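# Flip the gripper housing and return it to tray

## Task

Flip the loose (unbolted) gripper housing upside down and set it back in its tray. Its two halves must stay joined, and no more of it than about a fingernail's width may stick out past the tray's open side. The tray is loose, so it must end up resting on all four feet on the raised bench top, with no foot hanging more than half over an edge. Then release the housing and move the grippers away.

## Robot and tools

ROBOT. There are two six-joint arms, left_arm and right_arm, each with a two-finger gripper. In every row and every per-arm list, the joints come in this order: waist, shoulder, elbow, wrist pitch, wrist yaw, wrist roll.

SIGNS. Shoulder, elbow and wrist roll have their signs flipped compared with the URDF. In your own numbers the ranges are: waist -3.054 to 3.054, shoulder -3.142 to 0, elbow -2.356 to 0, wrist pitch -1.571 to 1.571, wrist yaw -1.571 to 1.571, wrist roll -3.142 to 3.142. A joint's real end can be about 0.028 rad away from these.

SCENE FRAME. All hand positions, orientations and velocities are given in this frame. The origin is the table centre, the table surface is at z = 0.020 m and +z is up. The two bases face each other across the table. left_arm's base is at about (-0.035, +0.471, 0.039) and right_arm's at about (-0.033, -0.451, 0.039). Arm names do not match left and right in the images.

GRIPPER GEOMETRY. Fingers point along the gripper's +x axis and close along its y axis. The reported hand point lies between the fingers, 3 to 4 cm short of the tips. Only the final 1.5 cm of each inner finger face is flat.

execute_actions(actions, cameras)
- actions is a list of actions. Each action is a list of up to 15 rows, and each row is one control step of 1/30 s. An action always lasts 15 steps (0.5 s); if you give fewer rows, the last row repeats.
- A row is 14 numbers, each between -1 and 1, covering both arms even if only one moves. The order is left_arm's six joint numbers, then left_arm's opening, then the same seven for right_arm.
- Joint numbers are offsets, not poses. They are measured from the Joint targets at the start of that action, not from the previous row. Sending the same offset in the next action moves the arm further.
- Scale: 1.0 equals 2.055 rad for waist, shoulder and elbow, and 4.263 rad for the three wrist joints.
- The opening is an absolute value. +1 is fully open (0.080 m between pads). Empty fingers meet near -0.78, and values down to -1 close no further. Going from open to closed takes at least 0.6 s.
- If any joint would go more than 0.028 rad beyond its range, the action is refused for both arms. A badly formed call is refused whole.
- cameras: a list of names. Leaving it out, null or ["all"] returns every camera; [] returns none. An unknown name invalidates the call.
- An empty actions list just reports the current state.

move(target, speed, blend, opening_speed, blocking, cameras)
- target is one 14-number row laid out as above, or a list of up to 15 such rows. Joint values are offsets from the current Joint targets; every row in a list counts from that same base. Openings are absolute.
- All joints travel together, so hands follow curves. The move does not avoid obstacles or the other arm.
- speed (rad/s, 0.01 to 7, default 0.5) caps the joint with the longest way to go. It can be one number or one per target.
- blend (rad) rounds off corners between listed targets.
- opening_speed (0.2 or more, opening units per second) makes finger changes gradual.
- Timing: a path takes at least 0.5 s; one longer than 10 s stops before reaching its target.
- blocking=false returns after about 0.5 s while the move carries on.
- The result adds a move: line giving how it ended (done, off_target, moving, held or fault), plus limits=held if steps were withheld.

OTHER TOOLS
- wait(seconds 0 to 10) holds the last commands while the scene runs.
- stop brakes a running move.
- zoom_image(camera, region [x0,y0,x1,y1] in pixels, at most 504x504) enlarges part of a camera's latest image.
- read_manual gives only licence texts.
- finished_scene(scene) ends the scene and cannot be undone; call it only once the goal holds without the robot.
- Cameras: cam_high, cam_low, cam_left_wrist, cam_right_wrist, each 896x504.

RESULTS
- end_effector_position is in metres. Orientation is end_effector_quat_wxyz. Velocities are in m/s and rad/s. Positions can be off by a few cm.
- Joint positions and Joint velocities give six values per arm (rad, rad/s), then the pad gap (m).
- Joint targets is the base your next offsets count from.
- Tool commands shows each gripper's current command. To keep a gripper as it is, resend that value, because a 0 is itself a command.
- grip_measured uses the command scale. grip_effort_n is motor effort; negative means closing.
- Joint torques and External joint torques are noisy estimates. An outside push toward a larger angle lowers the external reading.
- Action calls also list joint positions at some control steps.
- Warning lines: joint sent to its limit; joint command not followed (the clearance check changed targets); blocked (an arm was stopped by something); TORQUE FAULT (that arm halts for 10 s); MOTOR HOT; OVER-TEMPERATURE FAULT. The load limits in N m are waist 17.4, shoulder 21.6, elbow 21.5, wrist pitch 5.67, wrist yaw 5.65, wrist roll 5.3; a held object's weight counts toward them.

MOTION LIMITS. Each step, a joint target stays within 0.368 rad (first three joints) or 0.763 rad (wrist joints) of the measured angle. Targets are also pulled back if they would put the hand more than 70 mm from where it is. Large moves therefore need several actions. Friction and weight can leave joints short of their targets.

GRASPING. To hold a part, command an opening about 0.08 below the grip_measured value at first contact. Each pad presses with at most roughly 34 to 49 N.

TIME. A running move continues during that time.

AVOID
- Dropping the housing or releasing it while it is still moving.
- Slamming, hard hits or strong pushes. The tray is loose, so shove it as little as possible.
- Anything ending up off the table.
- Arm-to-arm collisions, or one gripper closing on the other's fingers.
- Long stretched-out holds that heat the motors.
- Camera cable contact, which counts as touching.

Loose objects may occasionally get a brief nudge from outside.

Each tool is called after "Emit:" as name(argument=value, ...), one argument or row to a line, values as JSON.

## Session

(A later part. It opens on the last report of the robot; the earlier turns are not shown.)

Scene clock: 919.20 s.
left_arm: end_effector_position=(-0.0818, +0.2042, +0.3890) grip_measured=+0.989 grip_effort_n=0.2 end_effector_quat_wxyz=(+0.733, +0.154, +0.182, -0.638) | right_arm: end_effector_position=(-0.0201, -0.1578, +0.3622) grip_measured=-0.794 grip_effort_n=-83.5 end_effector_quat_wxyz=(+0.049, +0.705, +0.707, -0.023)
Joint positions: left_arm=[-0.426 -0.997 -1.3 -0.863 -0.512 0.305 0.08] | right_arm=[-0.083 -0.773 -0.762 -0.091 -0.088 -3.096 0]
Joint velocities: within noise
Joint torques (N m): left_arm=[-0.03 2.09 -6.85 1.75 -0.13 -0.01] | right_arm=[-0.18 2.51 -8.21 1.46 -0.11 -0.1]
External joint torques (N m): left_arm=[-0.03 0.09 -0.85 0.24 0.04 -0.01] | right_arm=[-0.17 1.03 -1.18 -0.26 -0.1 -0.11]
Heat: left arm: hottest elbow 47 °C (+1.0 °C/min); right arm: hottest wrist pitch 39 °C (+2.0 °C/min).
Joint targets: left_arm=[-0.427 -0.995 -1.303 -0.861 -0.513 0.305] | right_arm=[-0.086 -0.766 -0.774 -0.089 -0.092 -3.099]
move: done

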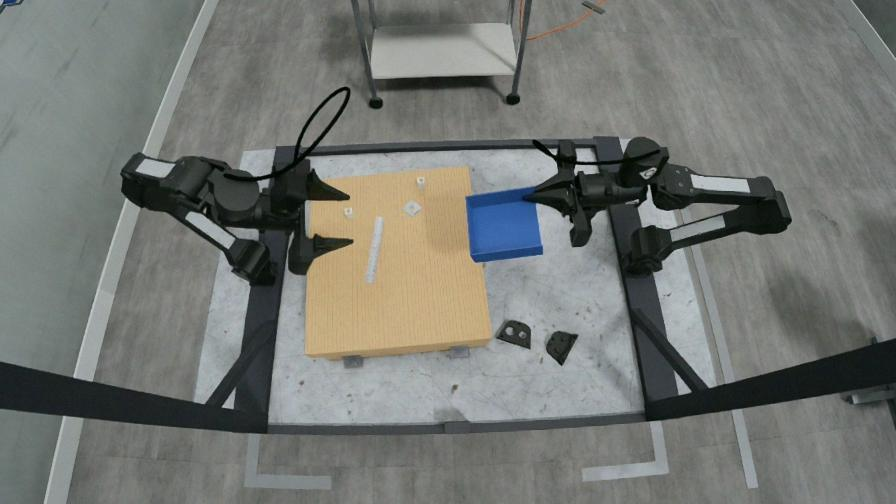

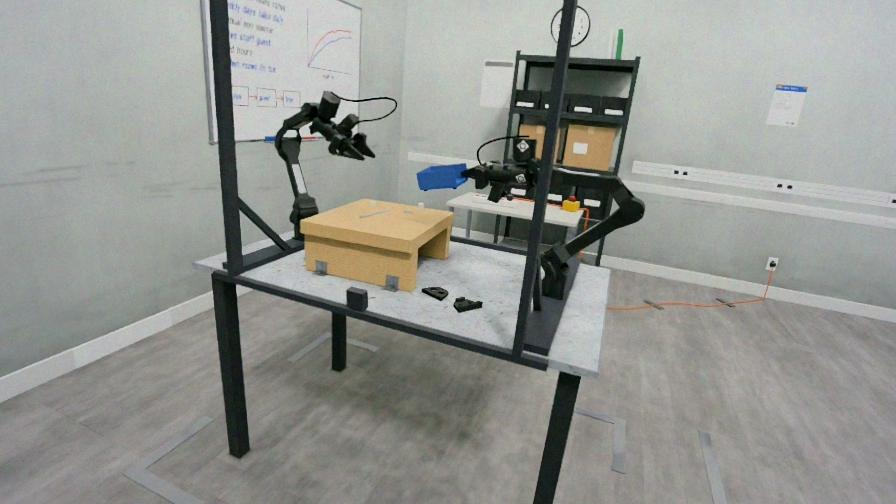

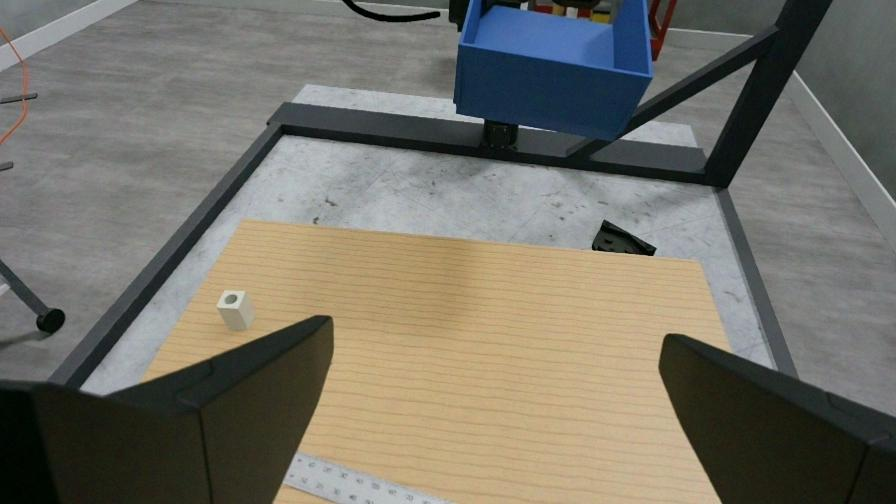

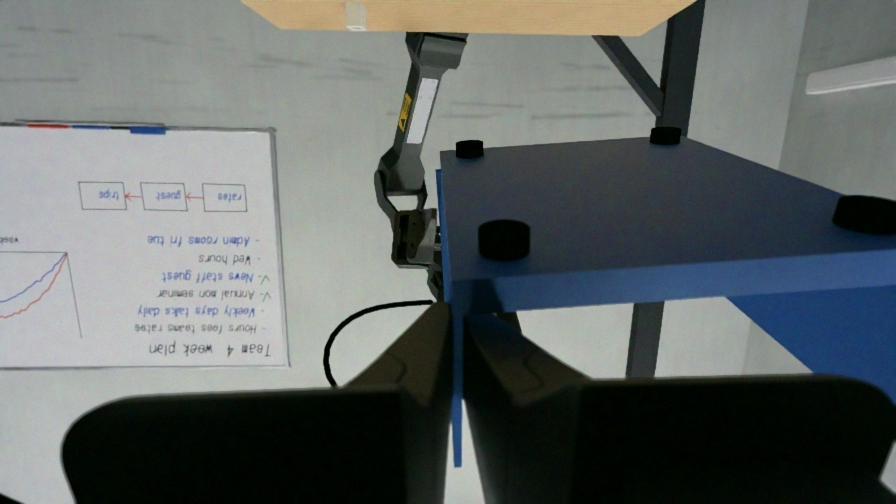

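Emit:
move(
  target=[0,0,0,0,0,0,0.988964,0,0,0,0,0,0.9,-1],
  speed=1.2,
  cameras=[],
)

Emit:
move(
  target=[0,0,0,0,0,0,0.988964,0,0,0,0,0,0.5457,-1],
  speed=1.2,
  cameras=["cam_left_wrist"],
)

Emit:
move(
  target=[0,0,0,0,0,0,0.988964,-0.0487,-0.3364,0.1507,0.2731,-0.0343,0,-1],
  speed=0.35,
)

Emit:
zoom_image(
  camera="cam_low",
  region=[370, 160, 490, 240],
)

Scene clock: 950.43 s.
left_arm: end_effector_position=(-0.0818, +0.2042, +0.3890) grip_measured=+0.989 grip_effort_n=0.2 end_effector_quat_wxyz=(+0.733, +0.154, +0.182, -0.638) | right_arm: end_effector_position=(-0.0201, -0.1578, +0.3622) grip_measured=-0.794 grip_effort_n=-83.5 end_effector_quat_wxyz=(+0.648, -0.284, -0.217, +0.673)
Joint positions: left_arm=[-0.426 -0.997 -1.3 -0.863 -0.512 0.305 0.08] | right_arm=[-0.083 -0.773 -0.762 -0.091 -0.088 0.735 0]
Joint velocities: within noise
Joint torques (N m): left_arm=[-0.04 2.08 -6.86 1.75 -0.14 -0.01] | right_arm=[-0.29 2.78 -8.15 1.43 -0.14 0.08]
External joint torques (N m): left_arm=[-0.05 0.22 -0.97 0.26 0.03 -0.01] | right_arm=[-0.3 1.27 -1.1 -0.3 -0.13 0.12]
Heat: left arm: hottest elbow 47 °C (+1.0 °C/min); right arm: hottest wrist pitch 41 °C (+2.0 °C/min).
Joint targets: left_arm=[-0.427 -0.995 -1.303 -0.861 -0.513 0.305] | right_arm=[-0.086 -0.766 -0.774 -0.089 -0.091 0.737]
move: done
No camera images: "cameras" was empty.

Scene clock: 953.07 s.
left_arm: end_effector_position=(-0.0818, +0.2042, +0.3890) grip_measured=+0.989 grip_effort_n=0.2 end_effector_quat_wxyz=(+0.733, +0.154, +0.182, -0.638) | right_arm: end_effector_position=(-0.0201, -0.1578, +0.3622) grip_measured=-0.794 grip_effort_n=-83.5 end_effector_quat_wxyz=(+0.004, +0.707, +0.704, -0.068)
Joint positions: left_arm=[-0.426 -0.997 -1.3 -0.863 -0.512 0.305 0.08] | right_arm=[-0.083 -0.773 -0.762 -0.091 -0.088 3.06 0]
Joint velocities: within noise
Joint torques (N m): left_arm=[0 2.1 -6.83 1.75 -0.14 -0.02] | right_arm=[-0.32 2.8 -8.13 1.41 -0.09 0.14]
External joint torques (N m): left_arm=[0 0.24 -0.91 0.26 0.03 -0.02] | right_arm=[-0.31 1.33 -1.1 -0.3 -0.09 0.14]
Heat: left arm: hottest elbow 47 °C (+1.0 °C/min); right arm: hottest wrist pitch 41 °C (+2.0 °C/min).
Joint targets: left_arm=[-0.427 -0.995 -1.303 -0.861 -0.513 0.305] | right_arm=[-0.086 -0.766 -0.774 -0.089 -0.091 3.064]
move: done
Images, in order (width x height): cam_left_wrist 896x504.

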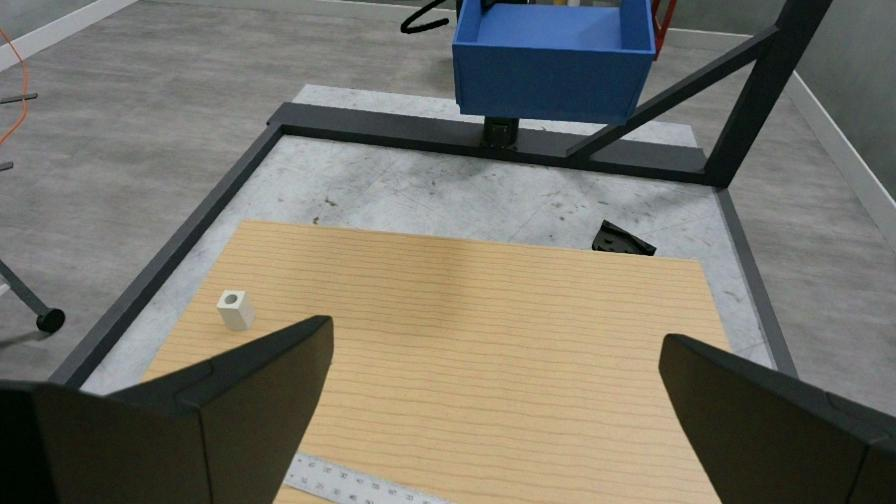

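Scene clock: 956.87 s.
left_arm: end_effector_position=(-0.0818, +0.2042, +0.3890) grip_measured=+0.989 grip_effort_n=0.2 end_effector_quat_wxyz=(+0.733, +0.154, +0.182, -0.638) | right_arm: end_effector_position=(+0.0058, -0.0636, +0.2541) grip_measured=-0.794 grip_effort_n=-83.5 end_effector_quat_wxyz=(-0.053, +0.689, +0.723, +0.009)
Joint positions: left_arm=[-0.426 -0.997 -1.3 -0.863 -0.512 0.305 0.08] | right_arm=[-0.183 -1.45 -0.47 1.07 -0.233 3.06 0]
Joint velocities: within noise
Joint torques (N m): left_arm=[-0.03 2.09 -6.84 1.75 -0.14 -0.01] | right_arm=[-0.28 4.3 -4.98 1.59 -0.11 0.1]
External joint torques (N m): left_arm=[-0.03 0.25 -0.93 0.25 0.03 -0.01] | right_arm=[-0.31 -0.51 0.76 -0.07 -0.12 0.1]
Heat: left arm: hottest elbow 47 °C (+0.0 °C/min); right arm: hottest wrist pitch 41 °C (+2.0 °C/min).
Joint targets: left_arm=[-0.427 -0.995 -1.303 -0.861 -0.513 0.305] | right_arm=[-0.186 -1.457 -0.464 1.075 -0.238 3.064]
move: done

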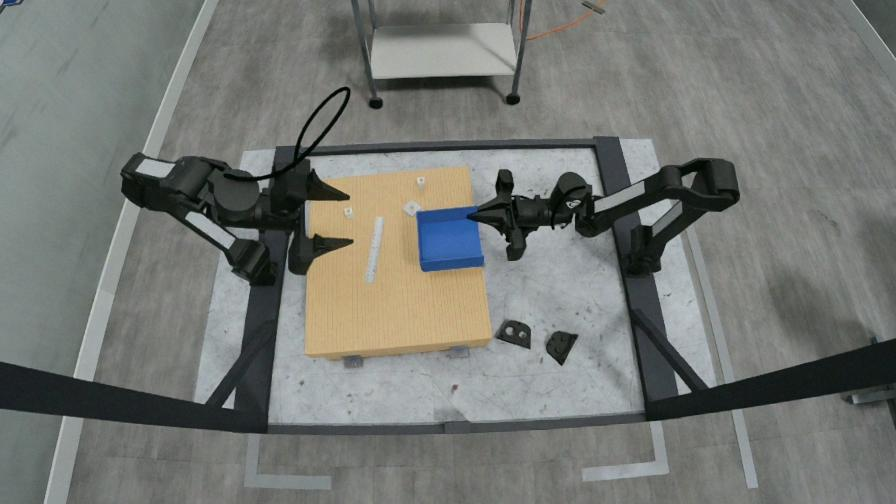

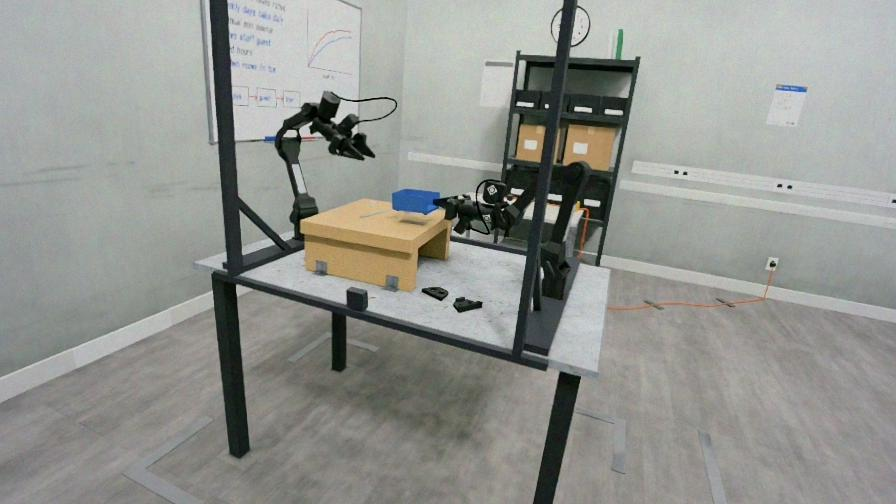

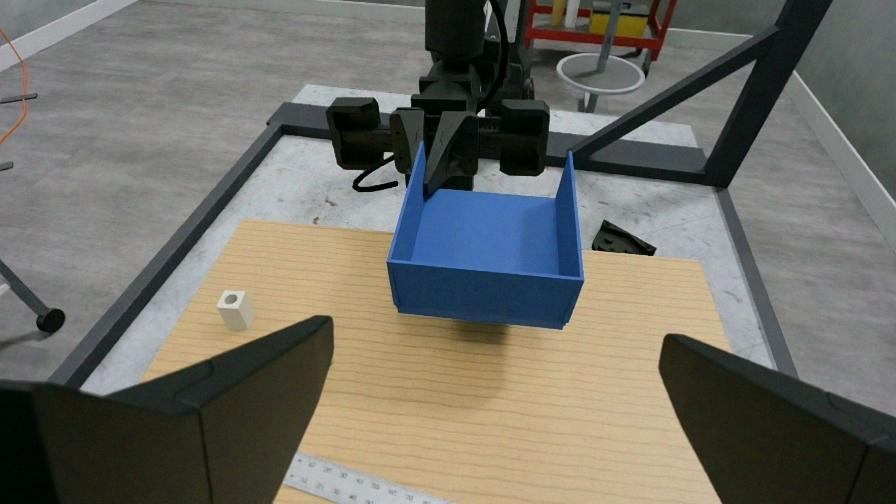

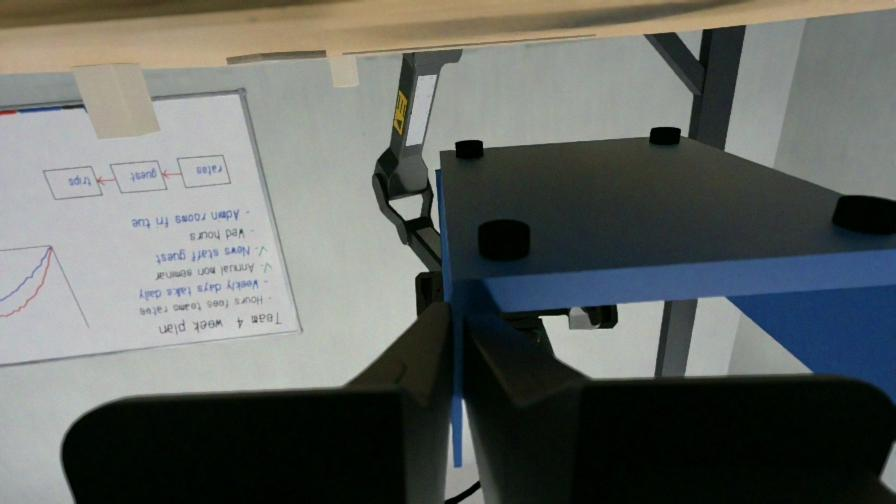

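Scaled by 4.200 from the camera's 896x504 image, which has a finer 1280x720 frame.

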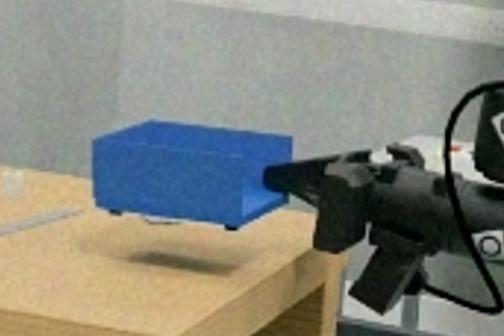

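Emit:
move(
  target=[0,0,0,0,0,0,0.988964,0,-0.093,0.0329,0.0607,0,0,-1],
  speed=0.1,
  cameras=["cam_low","cam_left_wrist"],
)

Emit:
zoom_image(
  camera="cam_low",
  region=[370, 180, 460, 240],
)

Scene clock: 966.70 s.
left_arm: end_effector_position=(-0.0818, +0.2042, +0.3890) grip_measured=+0.989 grip_effort_n=0.2 end_effector_quat_wxyz=(+0.733, +0.154, +0.182, -0.638) | right_arm: end_effector_position=(+0.0059, -0.0631, +0.2145) grip_measured=-0.794 grip_effort_n=-83.5 end_effector_quat_wxyz=(-0.054, +0.689, +0.723, +0.010)
Joint positions: left_arm=[-0.426 -0.997 -1.3 -0.863 -0.512 0.305 0.08] | right_arm=[-0.183 -1.639 -0.403 1.331 -0.233 3.06 0]
Joint velocities: within noise
Joint torques (N m): left_arm=[-0.05 2.07 -6.85 1.76 -0.13 -0.01] | right_arm=[-0.23 4.51 -3.71 1.51 -0.15 0.12]
External joint torques (N m): left_arm=[-0.04 0.18 -0.93 0.26 0.04 -0.01] | right_arm=[-0.26 -0.71 0.98 -0.15 -0.16 0.12]
Heat: left arm: hottest elbow 47 °C (+0.0 °C/min); right arm: hottest wrist pitch 40 °C (+2.0 °C/min).
Joint targets: left_arm=[-0.427 -0.995 -1.303 -0.861 -0.513 0.305] | right_arm=[-0.186 -1.648 -0.396 1.334 -0.238 3.064]
move: done
Images, in order (width x height): cam_low 896x504, cam_left_wrist 896x504.

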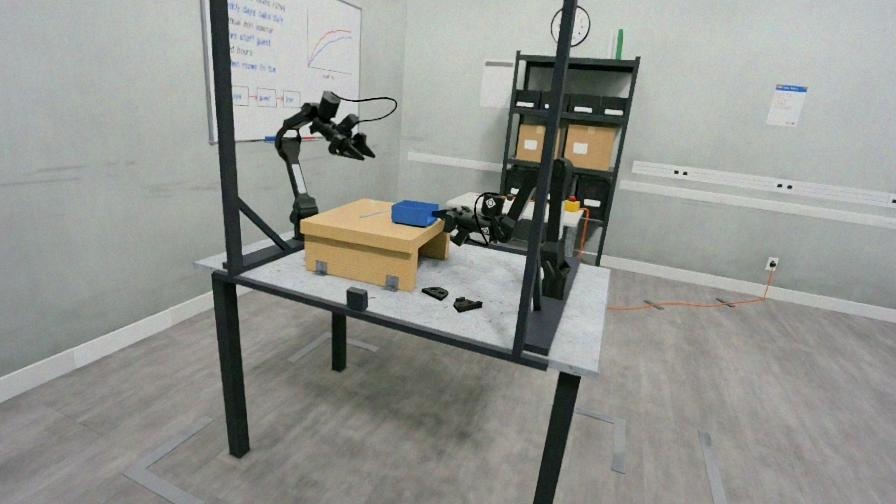

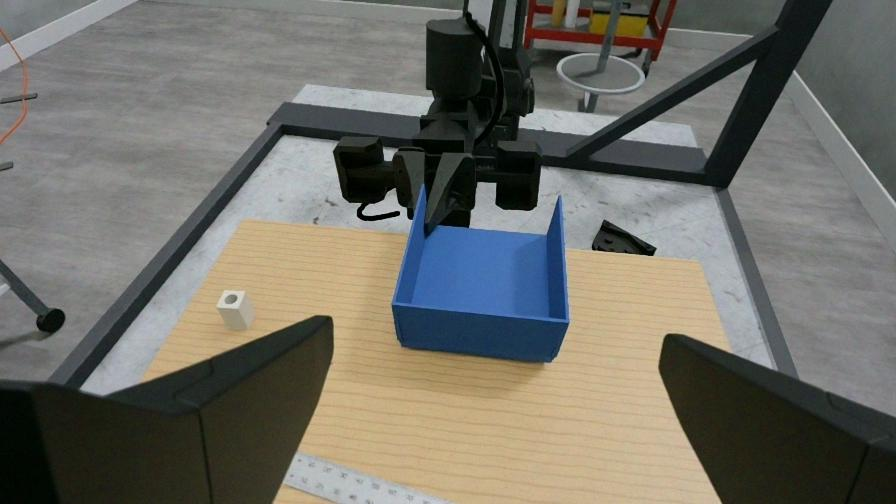

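Scaled by 5.600 from the camera's 896x504 image, which has a finer 1280x720 frame.

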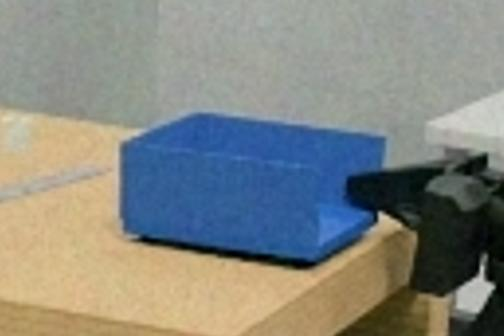

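Emit:
move(
  target=[0,0,0,0,0,0,0.988964,0,-0.0078,0.0024,0.0049,0,0,-1],
  speed=0.04,
  cameras=["cam_low","cam_left_wrist"],
)

Emit:
zoom_image(
  camera="cam_low",
  region=[370, 180, 460, 240],
)

Scene clock: 970.97 s.
left_arm: end_effector_position=(-0.0818, +0.2042, +0.3890) grip_measured=+0.989 grip_effort_n=0.2 end_effector_quat_wxyz=(+0.733, +0.154, +0.182, -0.638) | right_arm: end_effector_position=(+0.0058, -0.0632, +0.2132) grip_measured=-0.794 grip_effort_n=-83.5 end_effector_quat_wxyz=(-0.055, +0.689, +0.723, +0.013)
Joint positions: left_arm=[-0.426 -0.997 -1.3 -0.863 -0.512 0.305 0.08] | right_arm=[-0.183 -1.653 -0.4 1.354 -0.233 3.06 0]
Joint velocities: within noise
Joint torques (N m): left_arm=[-0.05 2.07 -6.82 1.76 -0.14 -0.01] | right_arm=[-0.17 4.11 -3.52 1.33 -0.15 0.12]
External joint torques (N m): left_arm=[-0.05 0.21 -0.93 0.27 0.02 -0.01] | right_arm=[-0.18 -1.13 1.05 -0.33 -0.16 0.12]
Heat: left arm: hottest elbow 47 °C (+0.0 °C/min); right arm: hottest wrist pitch 40 °C (+2.0 °C/min).
Joint targets: left_arm=[-0.427 -0.995 -1.303 -0.861 -0.513 0.305] | right_arm=[-0.186 -1.664 -0.391 1.354 -0.238 3.064]
move: done
Images, in order (width x height): cam_low 896x504, cam_left_wrist 896x504.

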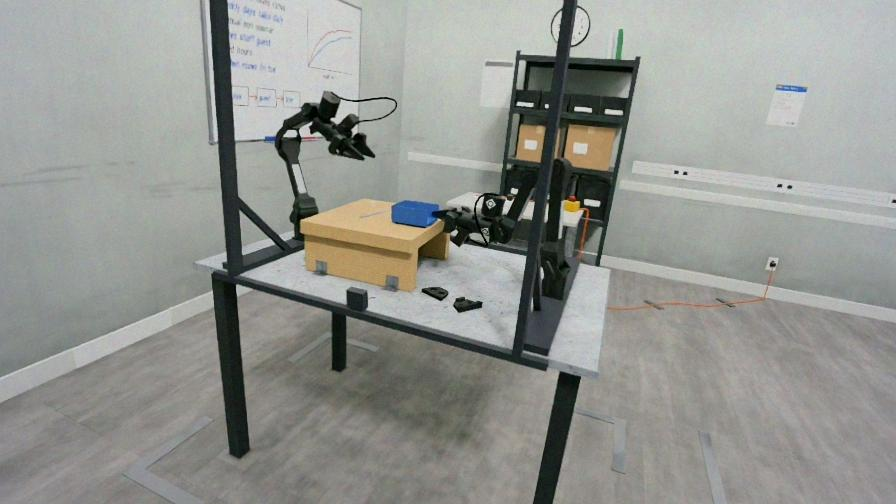

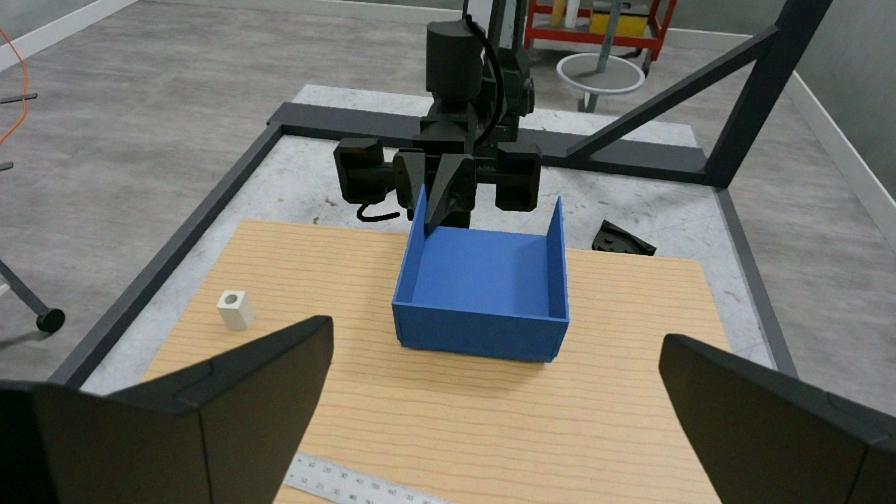

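Scaled by 5.600 from the camera's 896x504 image, which has a finer 1280x720 frame.

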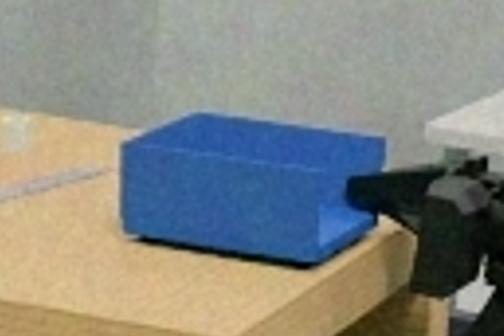

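Emit:
move(
  target=[
    [0,0,0,0,0,0,0.988964,0,0,0,0,0,0,0],
    [0,0,0,0,0,0,0.988964,-0.0392,0.1235,0.1025,-0.0094,-0.0187,0,0],
  ],
  speed=[0.1,0.2],
  opening_speed=0.5,
)

Emit:
zoom_image(
  camera="cam_low",
  region=[370, 180, 460, 240],
)

Scene clock: 984.17 s.
left_arm: end_effector_position=(-0.0818, +0.2042, +0.3890) grip_measured=+0.989 grip_effort_n=0.2 end_effector_quat_wxyz=(+0.733, +0.154, +0.182, -0.638) | right_arm: end_effector_position=(+0.0099, -0.1220, +0.2099) grip_measured=-0.003 grip_effort_n=17.0 end_effector_quat_wxyz=(-0.048, +0.690, +0.723, +0.007)
Joint positions: left_arm=[-0.426 -0.997 -1.3 -0.863 -0.512 0.305 0.08] | right_arm=[-0.264 -1.42 -0.188 1.315 -0.313 3.06 0.035]
Joint velocities: within noise
Joint torques (N m): left_arm=[-0.06 2.06 -6.85 1.76 -0.14 -0.01] | right_arm=[-0.22 4.73 -3.73 1.22 -0.14 0.14]
External joint torques (N m): left_arm=[-0.05 0.2 -0.98 0.28 0.02 0] | right_arm=[-0.22 1.2 0.97 -0.43 -0.16 0.14]
Heat: left arm: hottest elbow 47 °C (+0.0 °C/min); right arm: hottest wrist pitch 39 °C (+0.0 °C/min).
Joint targets: left_arm=[-0.427 -0.995 -1.303 -0.861 -0.513 0.305] | right_arm=[-0.267 -1.411 -0.181 1.315 -0.317 3.064]
move: done

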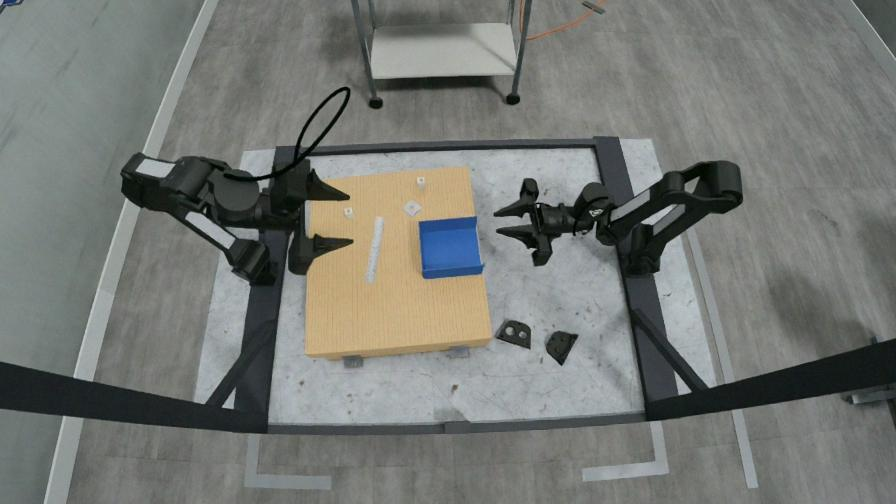

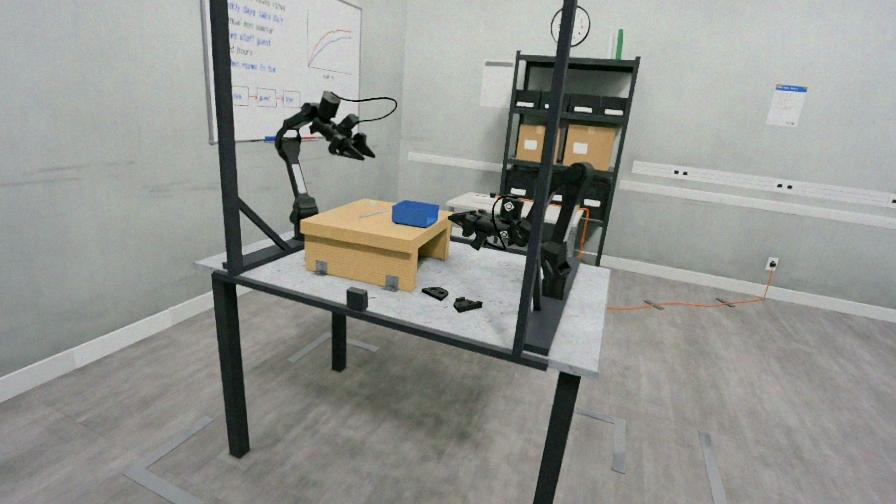

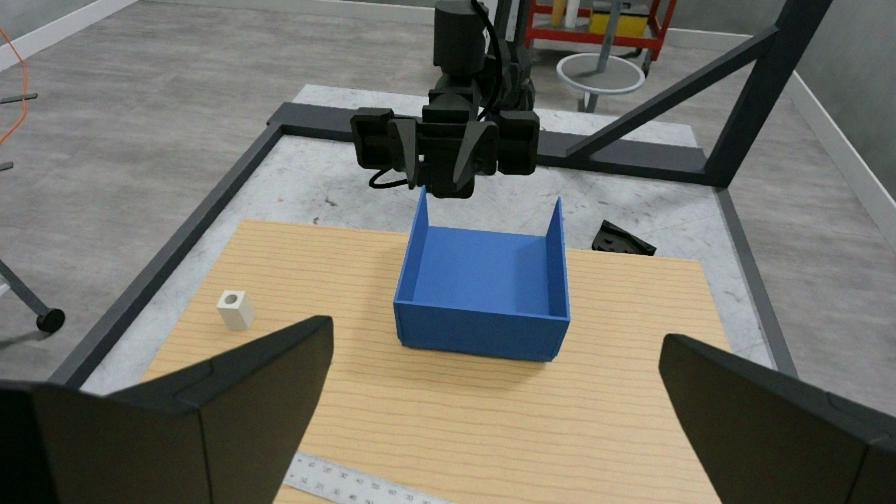

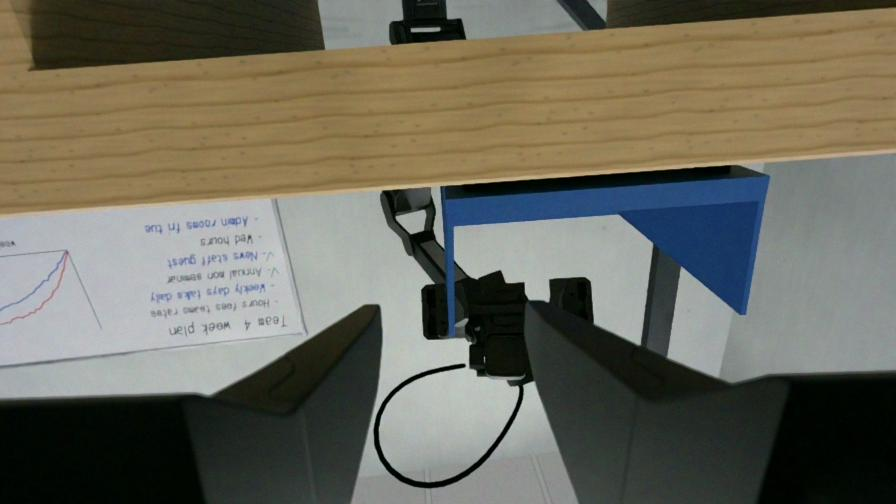

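Scaled by 5.600 from the camera's 896x504 image, which has a finer 1280x720 frame.

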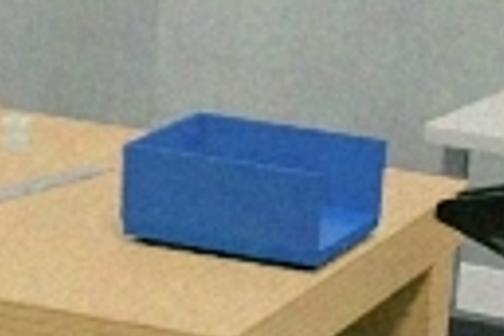

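Emit:
move(
  target=[
    [0,0,0,0,0,0,0.988964,0.13,0.2487,-0.3985,-0.332,0.0744,-0.7187,0],
    [0,0,0,0,0,0,0.988964,0.376,0.0942,-0.416,-0.5524,0.0744,-0.7187,1],
  ],
  speed=0.9,
)

Emit:
zoom_image(
  camera="cam_right_wrist",
  region=[150, 0, 650, 320],
)

Scene clock: 1021.03 s.
left_arm: end_effector_position=(-0.0818, +0.2042, +0.3890) grip_measured=+0.989 grip_effort_n=0.2 end_effector_quat_wxyz=(+0.733, +0.154, +0.182, -0.638) | right_arm: end_effector_position=(-0.1540, -0.2291, +0.1985) grip_measured=+0.977 grip_effort_n=17.0 end_effector_quat_wxyz=(+0.416, -0.494, +0.293, +0.705)
Joint positions: left_arm=[-0.426 -0.997 -1.3 -0.863 -0.512 0.305 0.08] | right_arm=[0.503 -1.21 -1.026 -1.04 -0.003 0.004 0.079]
Joint velocities: within noise
Joint torques (N m): left_arm=[-0.03 2.06 -6.86 1.76 -0.13 -0.01] | right_arm=[0.36 3.32 -7.36 0.52 0.14 -0.16]
External joint torques (N m): left_arm=[-0.04 0.11 -0.9 0.27 0.04 -0.01] | right_arm=[0.33 -0.32 -1 -0.38 0.15 -0.16]
Heat: left arm: hottest elbow 47 °C (+0.0 °C/min); right arm: hottest wrist pitch 38 °C (-2.0 °C/min).
Joint targets: left_arm=[-0.427 -0.995 -1.303 -0.861 -0.513 0.305] | right_arm=[0.506 -1.217 -1.036 -1.040 0.000 0.000]
move: done

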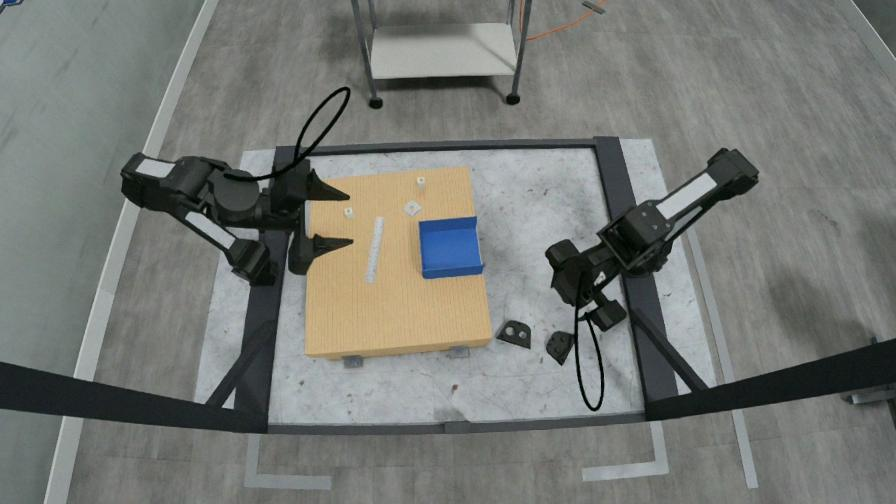

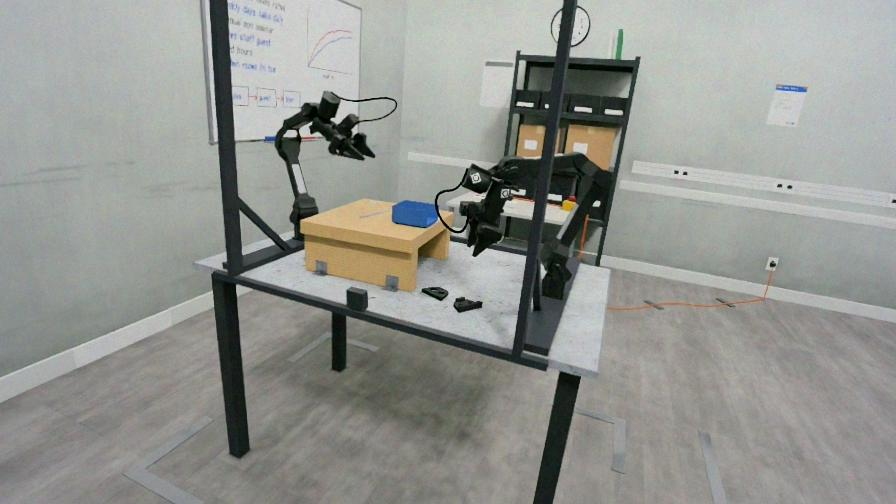

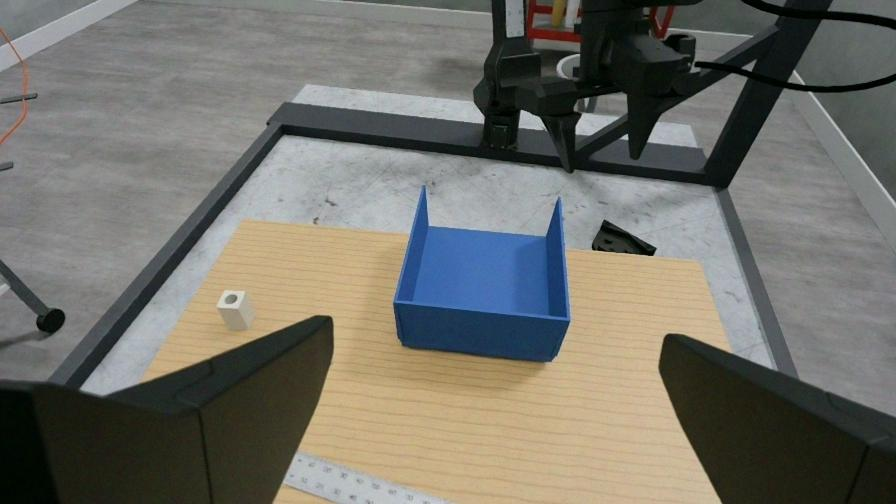

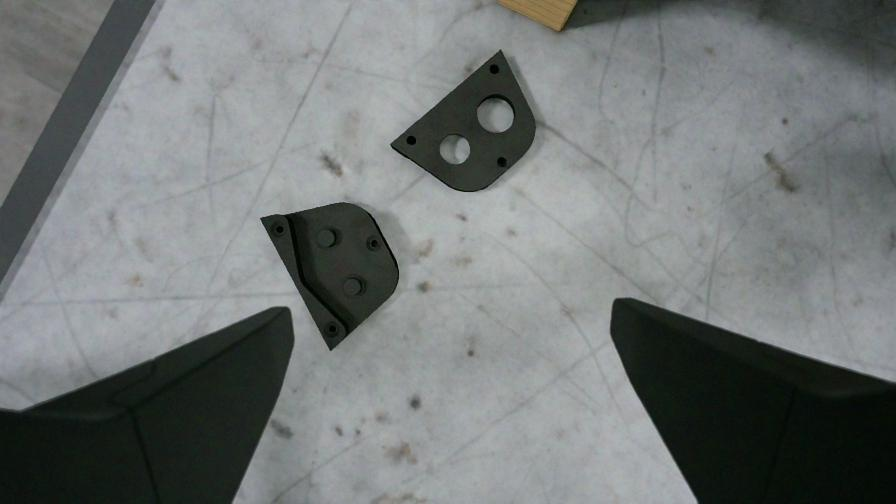

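Scaled by 1.008 from the camera's 896x504 image, which has a finer 1280x720 frame.

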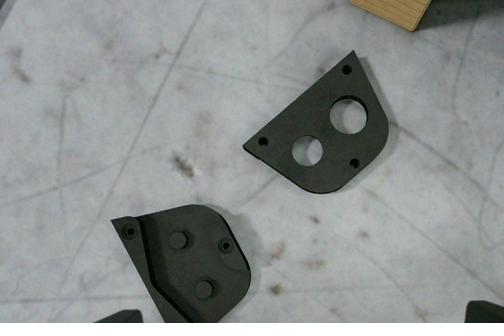

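Emit:
zoom_image(
  camera="cam_right_wrist",
  region=[370, 40, 550, 200],
)

Emit:
zoom_image(
  camera="cam_right_wrist",
  region=[240, 190, 420, 360],
)

Scaled by 2.800 from the camera's 896x504 image, which has a finer 1280x720 frame.

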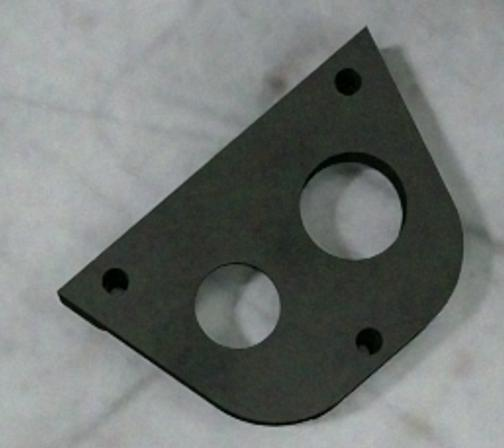

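Scaled by 2.800 from the camera's 896x504 image, which has a finer 1280x720 frame.

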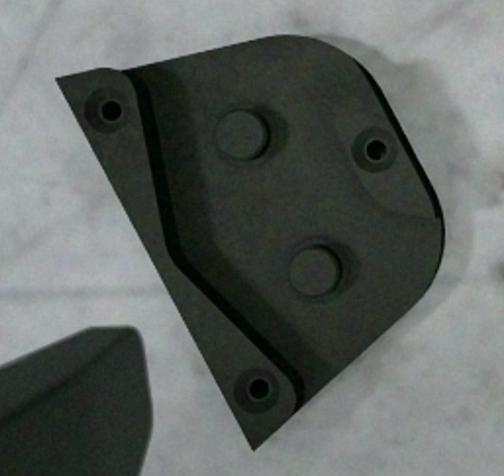

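Emit:
move(
  target=[0,0,0,0,0,0,0.988964,-0.0201,0.111,0.2726,0.1234,-0.0691,0.1052,0.9],
  speed=0.5,
  cameras=["cam_low","cam_right_wrist"],
)

Scene clock: 1056.83 s.
left_arm: end_effector_position=(-0.0818, +0.2042, +0.3890) grip_measured=+0.989 grip_effort_n=0.2 end_effector_quat_wxyz=(+0.733, +0.154, +0.182, -0.638) | right_arm: end_effector_position=(-0.1733, -0.2652, +0.1149) grip_measured=+0.903 grip_effort_n=-16.0 end_effector_quat_wxyz=(+0.255, -0.444, +0.132, +0.849)
Joint positions: left_arm=[-0.426 -0.997 -1.3 -0.863 -0.512 0.305 0.08] | right_arm=[0.468 -0.996 -0.485 -0.517 -0.289 0.446 0.076]
Joint velocities: within noise
Joint torques (N m): left_arm=[-0.05 2.08 -6.84 1.76 -0.14 -0.01] | right_arm=[-0.17 3.47 -5.17 0.96 -0.37 0.05]
External joint torques (N m): left_arm=[-0.04 0.22 -0.97 0.28 0.03 -0.01] | right_arm=[-0.19 1.22 1.26 -0.2 -0.19 0.05]
Heat: left arm: hottest elbow 47 °C (+0.0 °C/min); right arm: hottest elbow 36 °C (+0.0 °C/min).
Joint targets: left_arm=[-0.427 -0.995 -1.303 -0.861 -0.513 0.305] | right_arm=[0.465 -0.989 -0.475 -0.514 -0.295 0.448]
move: done
Images, in order (width x height): cam_low 896x504, cam_right_wrist 896x504.

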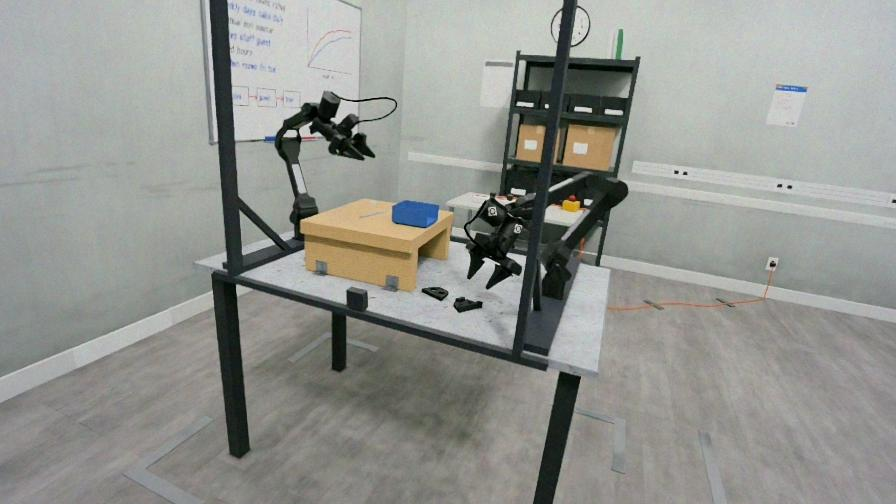

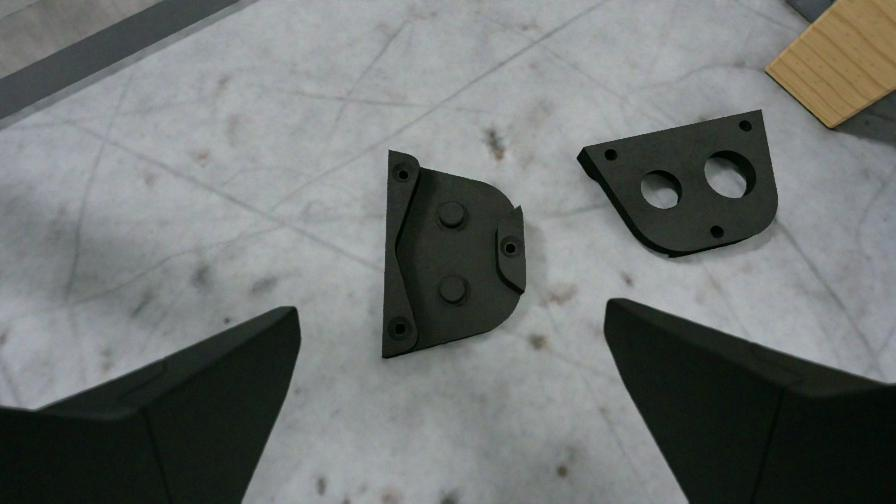

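Emit:
move(
  target=[0,0,0,0,0,0,0.988964,0.0526,-0.1727,0.0393,0.1083,0.0135,-0.0224,0.9],
  speed=0.2,
  cameras=["cam_low","cam_right_wrist"],
)

Emit:
zoom_image(
  camera="cam_low",
  region=[410, 250, 520, 320],
)

Scene clock: 1067.97 s.
left_arm: end_effector_position=(-0.0818, +0.2042, +0.3890) grip_measured=+0.989 grip_effort_n=0.2 end_effector_quat_wxyz=(+0.733, +0.154, +0.182, -0.638) | right_arm: end_effector_position=(-0.2077, -0.2419, +0.0594) grip_measured=+0.903 grip_effort_n=-16.0 end_effector_quat_wxyz=(+0.255, -0.438, +0.128, +0.853)
Joint positions: left_arm=[-0.426 -0.997 -1.3 -0.863 -0.512 0.305 0.08] | right_arm=[0.57 -1.336 -0.403 -0.055 -0.24 0.357 0.076]
Joint velocities: within noise
Joint torques (N m): left_arm=[-0.02 2.08 -6.85 1.75 -0.14 -0.01] | right_arm=[0.28 3.17 -4.39 1.01 0.02 -0.14]
External joint torques (N m): left_arm=[-0.02 0.12 -0.89 0.25 0.03 -0.01] | right_arm=[0.25 -0.48 1.07 -0.2 0.17 -0.14]
Heat: left arm: hottest elbow 47 °C (+0.0 °C/min); right arm: hottest elbow 37 °C (+2.0 °C/min).
Joint targets: left_arm=[-0.427 -0.995 -1.303 -0.861 -0.513 0.305] | right_arm=[0.573 -1.344 -0.395 -0.052 -0.237 0.353]
move: done
Images, in order (width x height): cam_low 896x504, cam_right_wrist 896x504.

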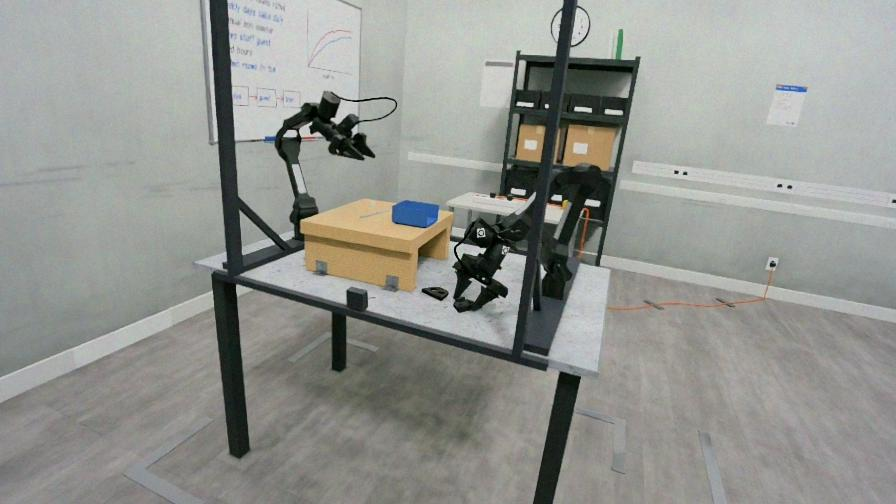

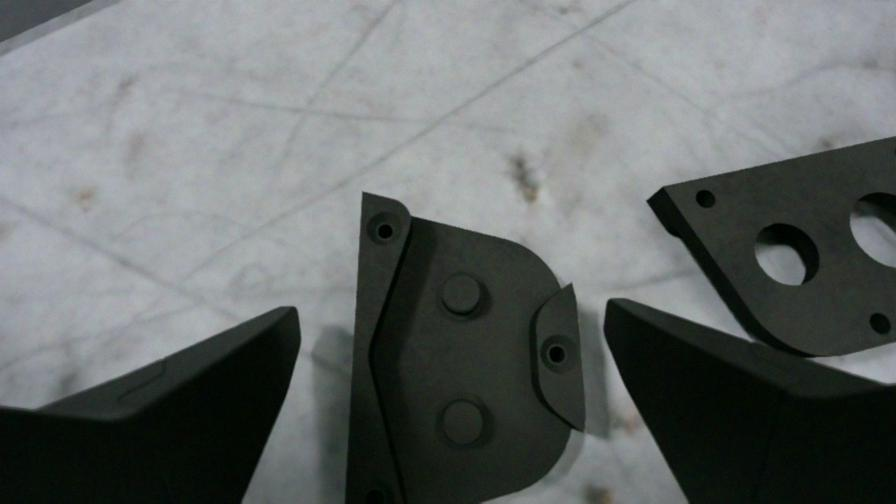

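Scaled by 4.582 from the camera's 896x504 image, which has a finer 1280x720 frame.

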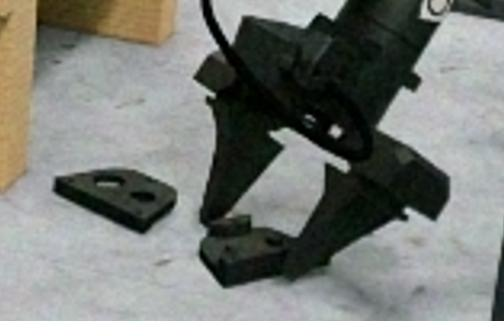

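Emit:
move(
  target=[0,0,0,0,0,0,0.988964,0,-0.0129,0.007,0.0094,0,0,0.9],
  speed=0.08,
  cameras=[],
)

Emit:
move(
  target=[0,0,0,0,0,0,0.988964,0,0,0,0,0,0,0.2],
  opening_speed=0.6,
  cameras=["cam_right_wrist"],
)

Scene clock: 1077.50 s.
left_arm: end_effector_position=(-0.0818, +0.2042, +0.3890) grip_measured=+0.989 grip_effort_n=0.2 end_effector_quat_wxyz=(+0.733, +0.154, +0.182, -0.638) | right_arm: end_effector_position=(-0.2078, -0.2417, +0.0535) grip_measured=+0.903 grip_effort_n=-16.0 end_effector_quat_wxyz=(+0.256, -0.437, +0.127, +0.853)
Joint positions: left_arm=[-0.426 -0.997 -1.3 -0.863 -0.512 0.305 0.08] | right_arm=[0.57 -1.362 -0.389 -0.015 -0.24 0.357 0.076]
Joint velocities: within noise
Joint torques (N m): left_arm=[-0.03 2.1 -6.83 1.75 -0.14 -0.01] | right_arm=[0.38 3.24 -4.25 1.02 0.02 -0.15]
External joint torques (N m): left_arm=[-0.04 0.16 -0.88 0.25 0.04 -0.01] | right_arm=[0.37 -0.45 1.01 -0.18 0.16 -0.14]
Heat: left arm: hottest elbow 47 °C (+0.0 °C/min); right arm: hottest elbow 36 °C (+1.0 °C/min).
Joint targets: left_arm=[-0.427 -0.995 -1.303 -0.861 -0.513 0.305] | right_arm=[0.573 -1.370 -0.380 -0.012 -0.237 0.353]
move: done
No camera images: "cameras" was empty.

Scene clock: 1078.87 s.
left_arm: end_effector_position=(-0.0818, +0.2042, +0.3890) grip_measured=+0.989 grip_effort_n=-0.2 end_effector_quat_wxyz=(+0.733, +0.154, +0.182, -0.638) | right_arm: end_effector_position=(-0.2079, -0.2417, +0.0534) grip_measured=+0.314 grip_effort_n=-83.5 end_effector_quat_wxyz=(+0.256, -0.437, +0.128, +0.853)
Joint positions: left_arm=[-0.426 -0.997 -1.3 -0.863 -0.512 0.305 0.08] | right_arm=[0.57 -1.362 -0.388 -0.014 -0.24 0.356 0.049]
Joint velocities: within noise
Joint torques (N m): left_arm=[0.01 2.09 -6.84 1.76 -0.14 -0.02] | right_arm=[0.24 3.11 -4.28 0.93 -0.03 -0.13]
External joint torques (N m): left_arm=[0.02 0.13 -0.88 0.25 0.03 -0.02] | right_arm=[0.21 -0.58 0.96 -0.27 0.12 -0.13]
Heat: left arm: hottest elbow 47 °C (+0.0 °C/min); right arm: hottest elbow 36 °C (+0.0 °C/min).
Joint targets: left_arm=[-0.427 -0.995 -1.303 -0.861 -0.513 0.305] | right_arm=[0.573 -1.370 -0.380 -0.013 -0.237 0.353]
move: done
Images, in order (width x height): cam_right_wrist 896x504.

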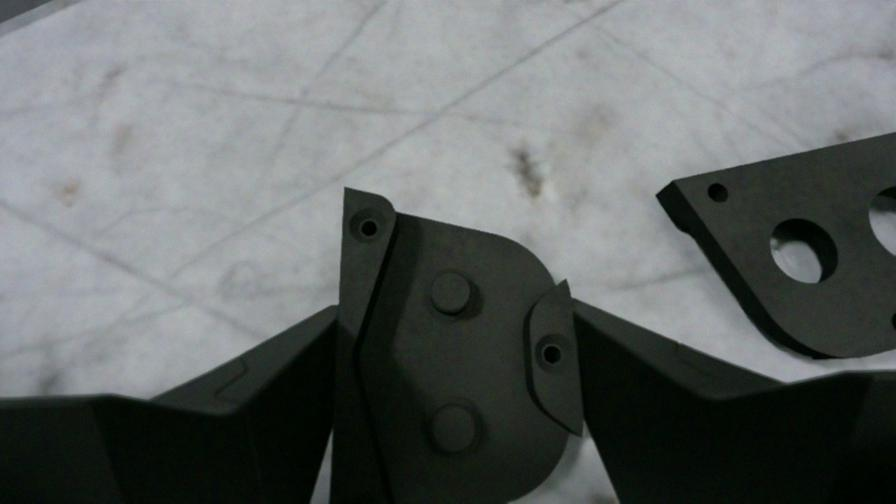

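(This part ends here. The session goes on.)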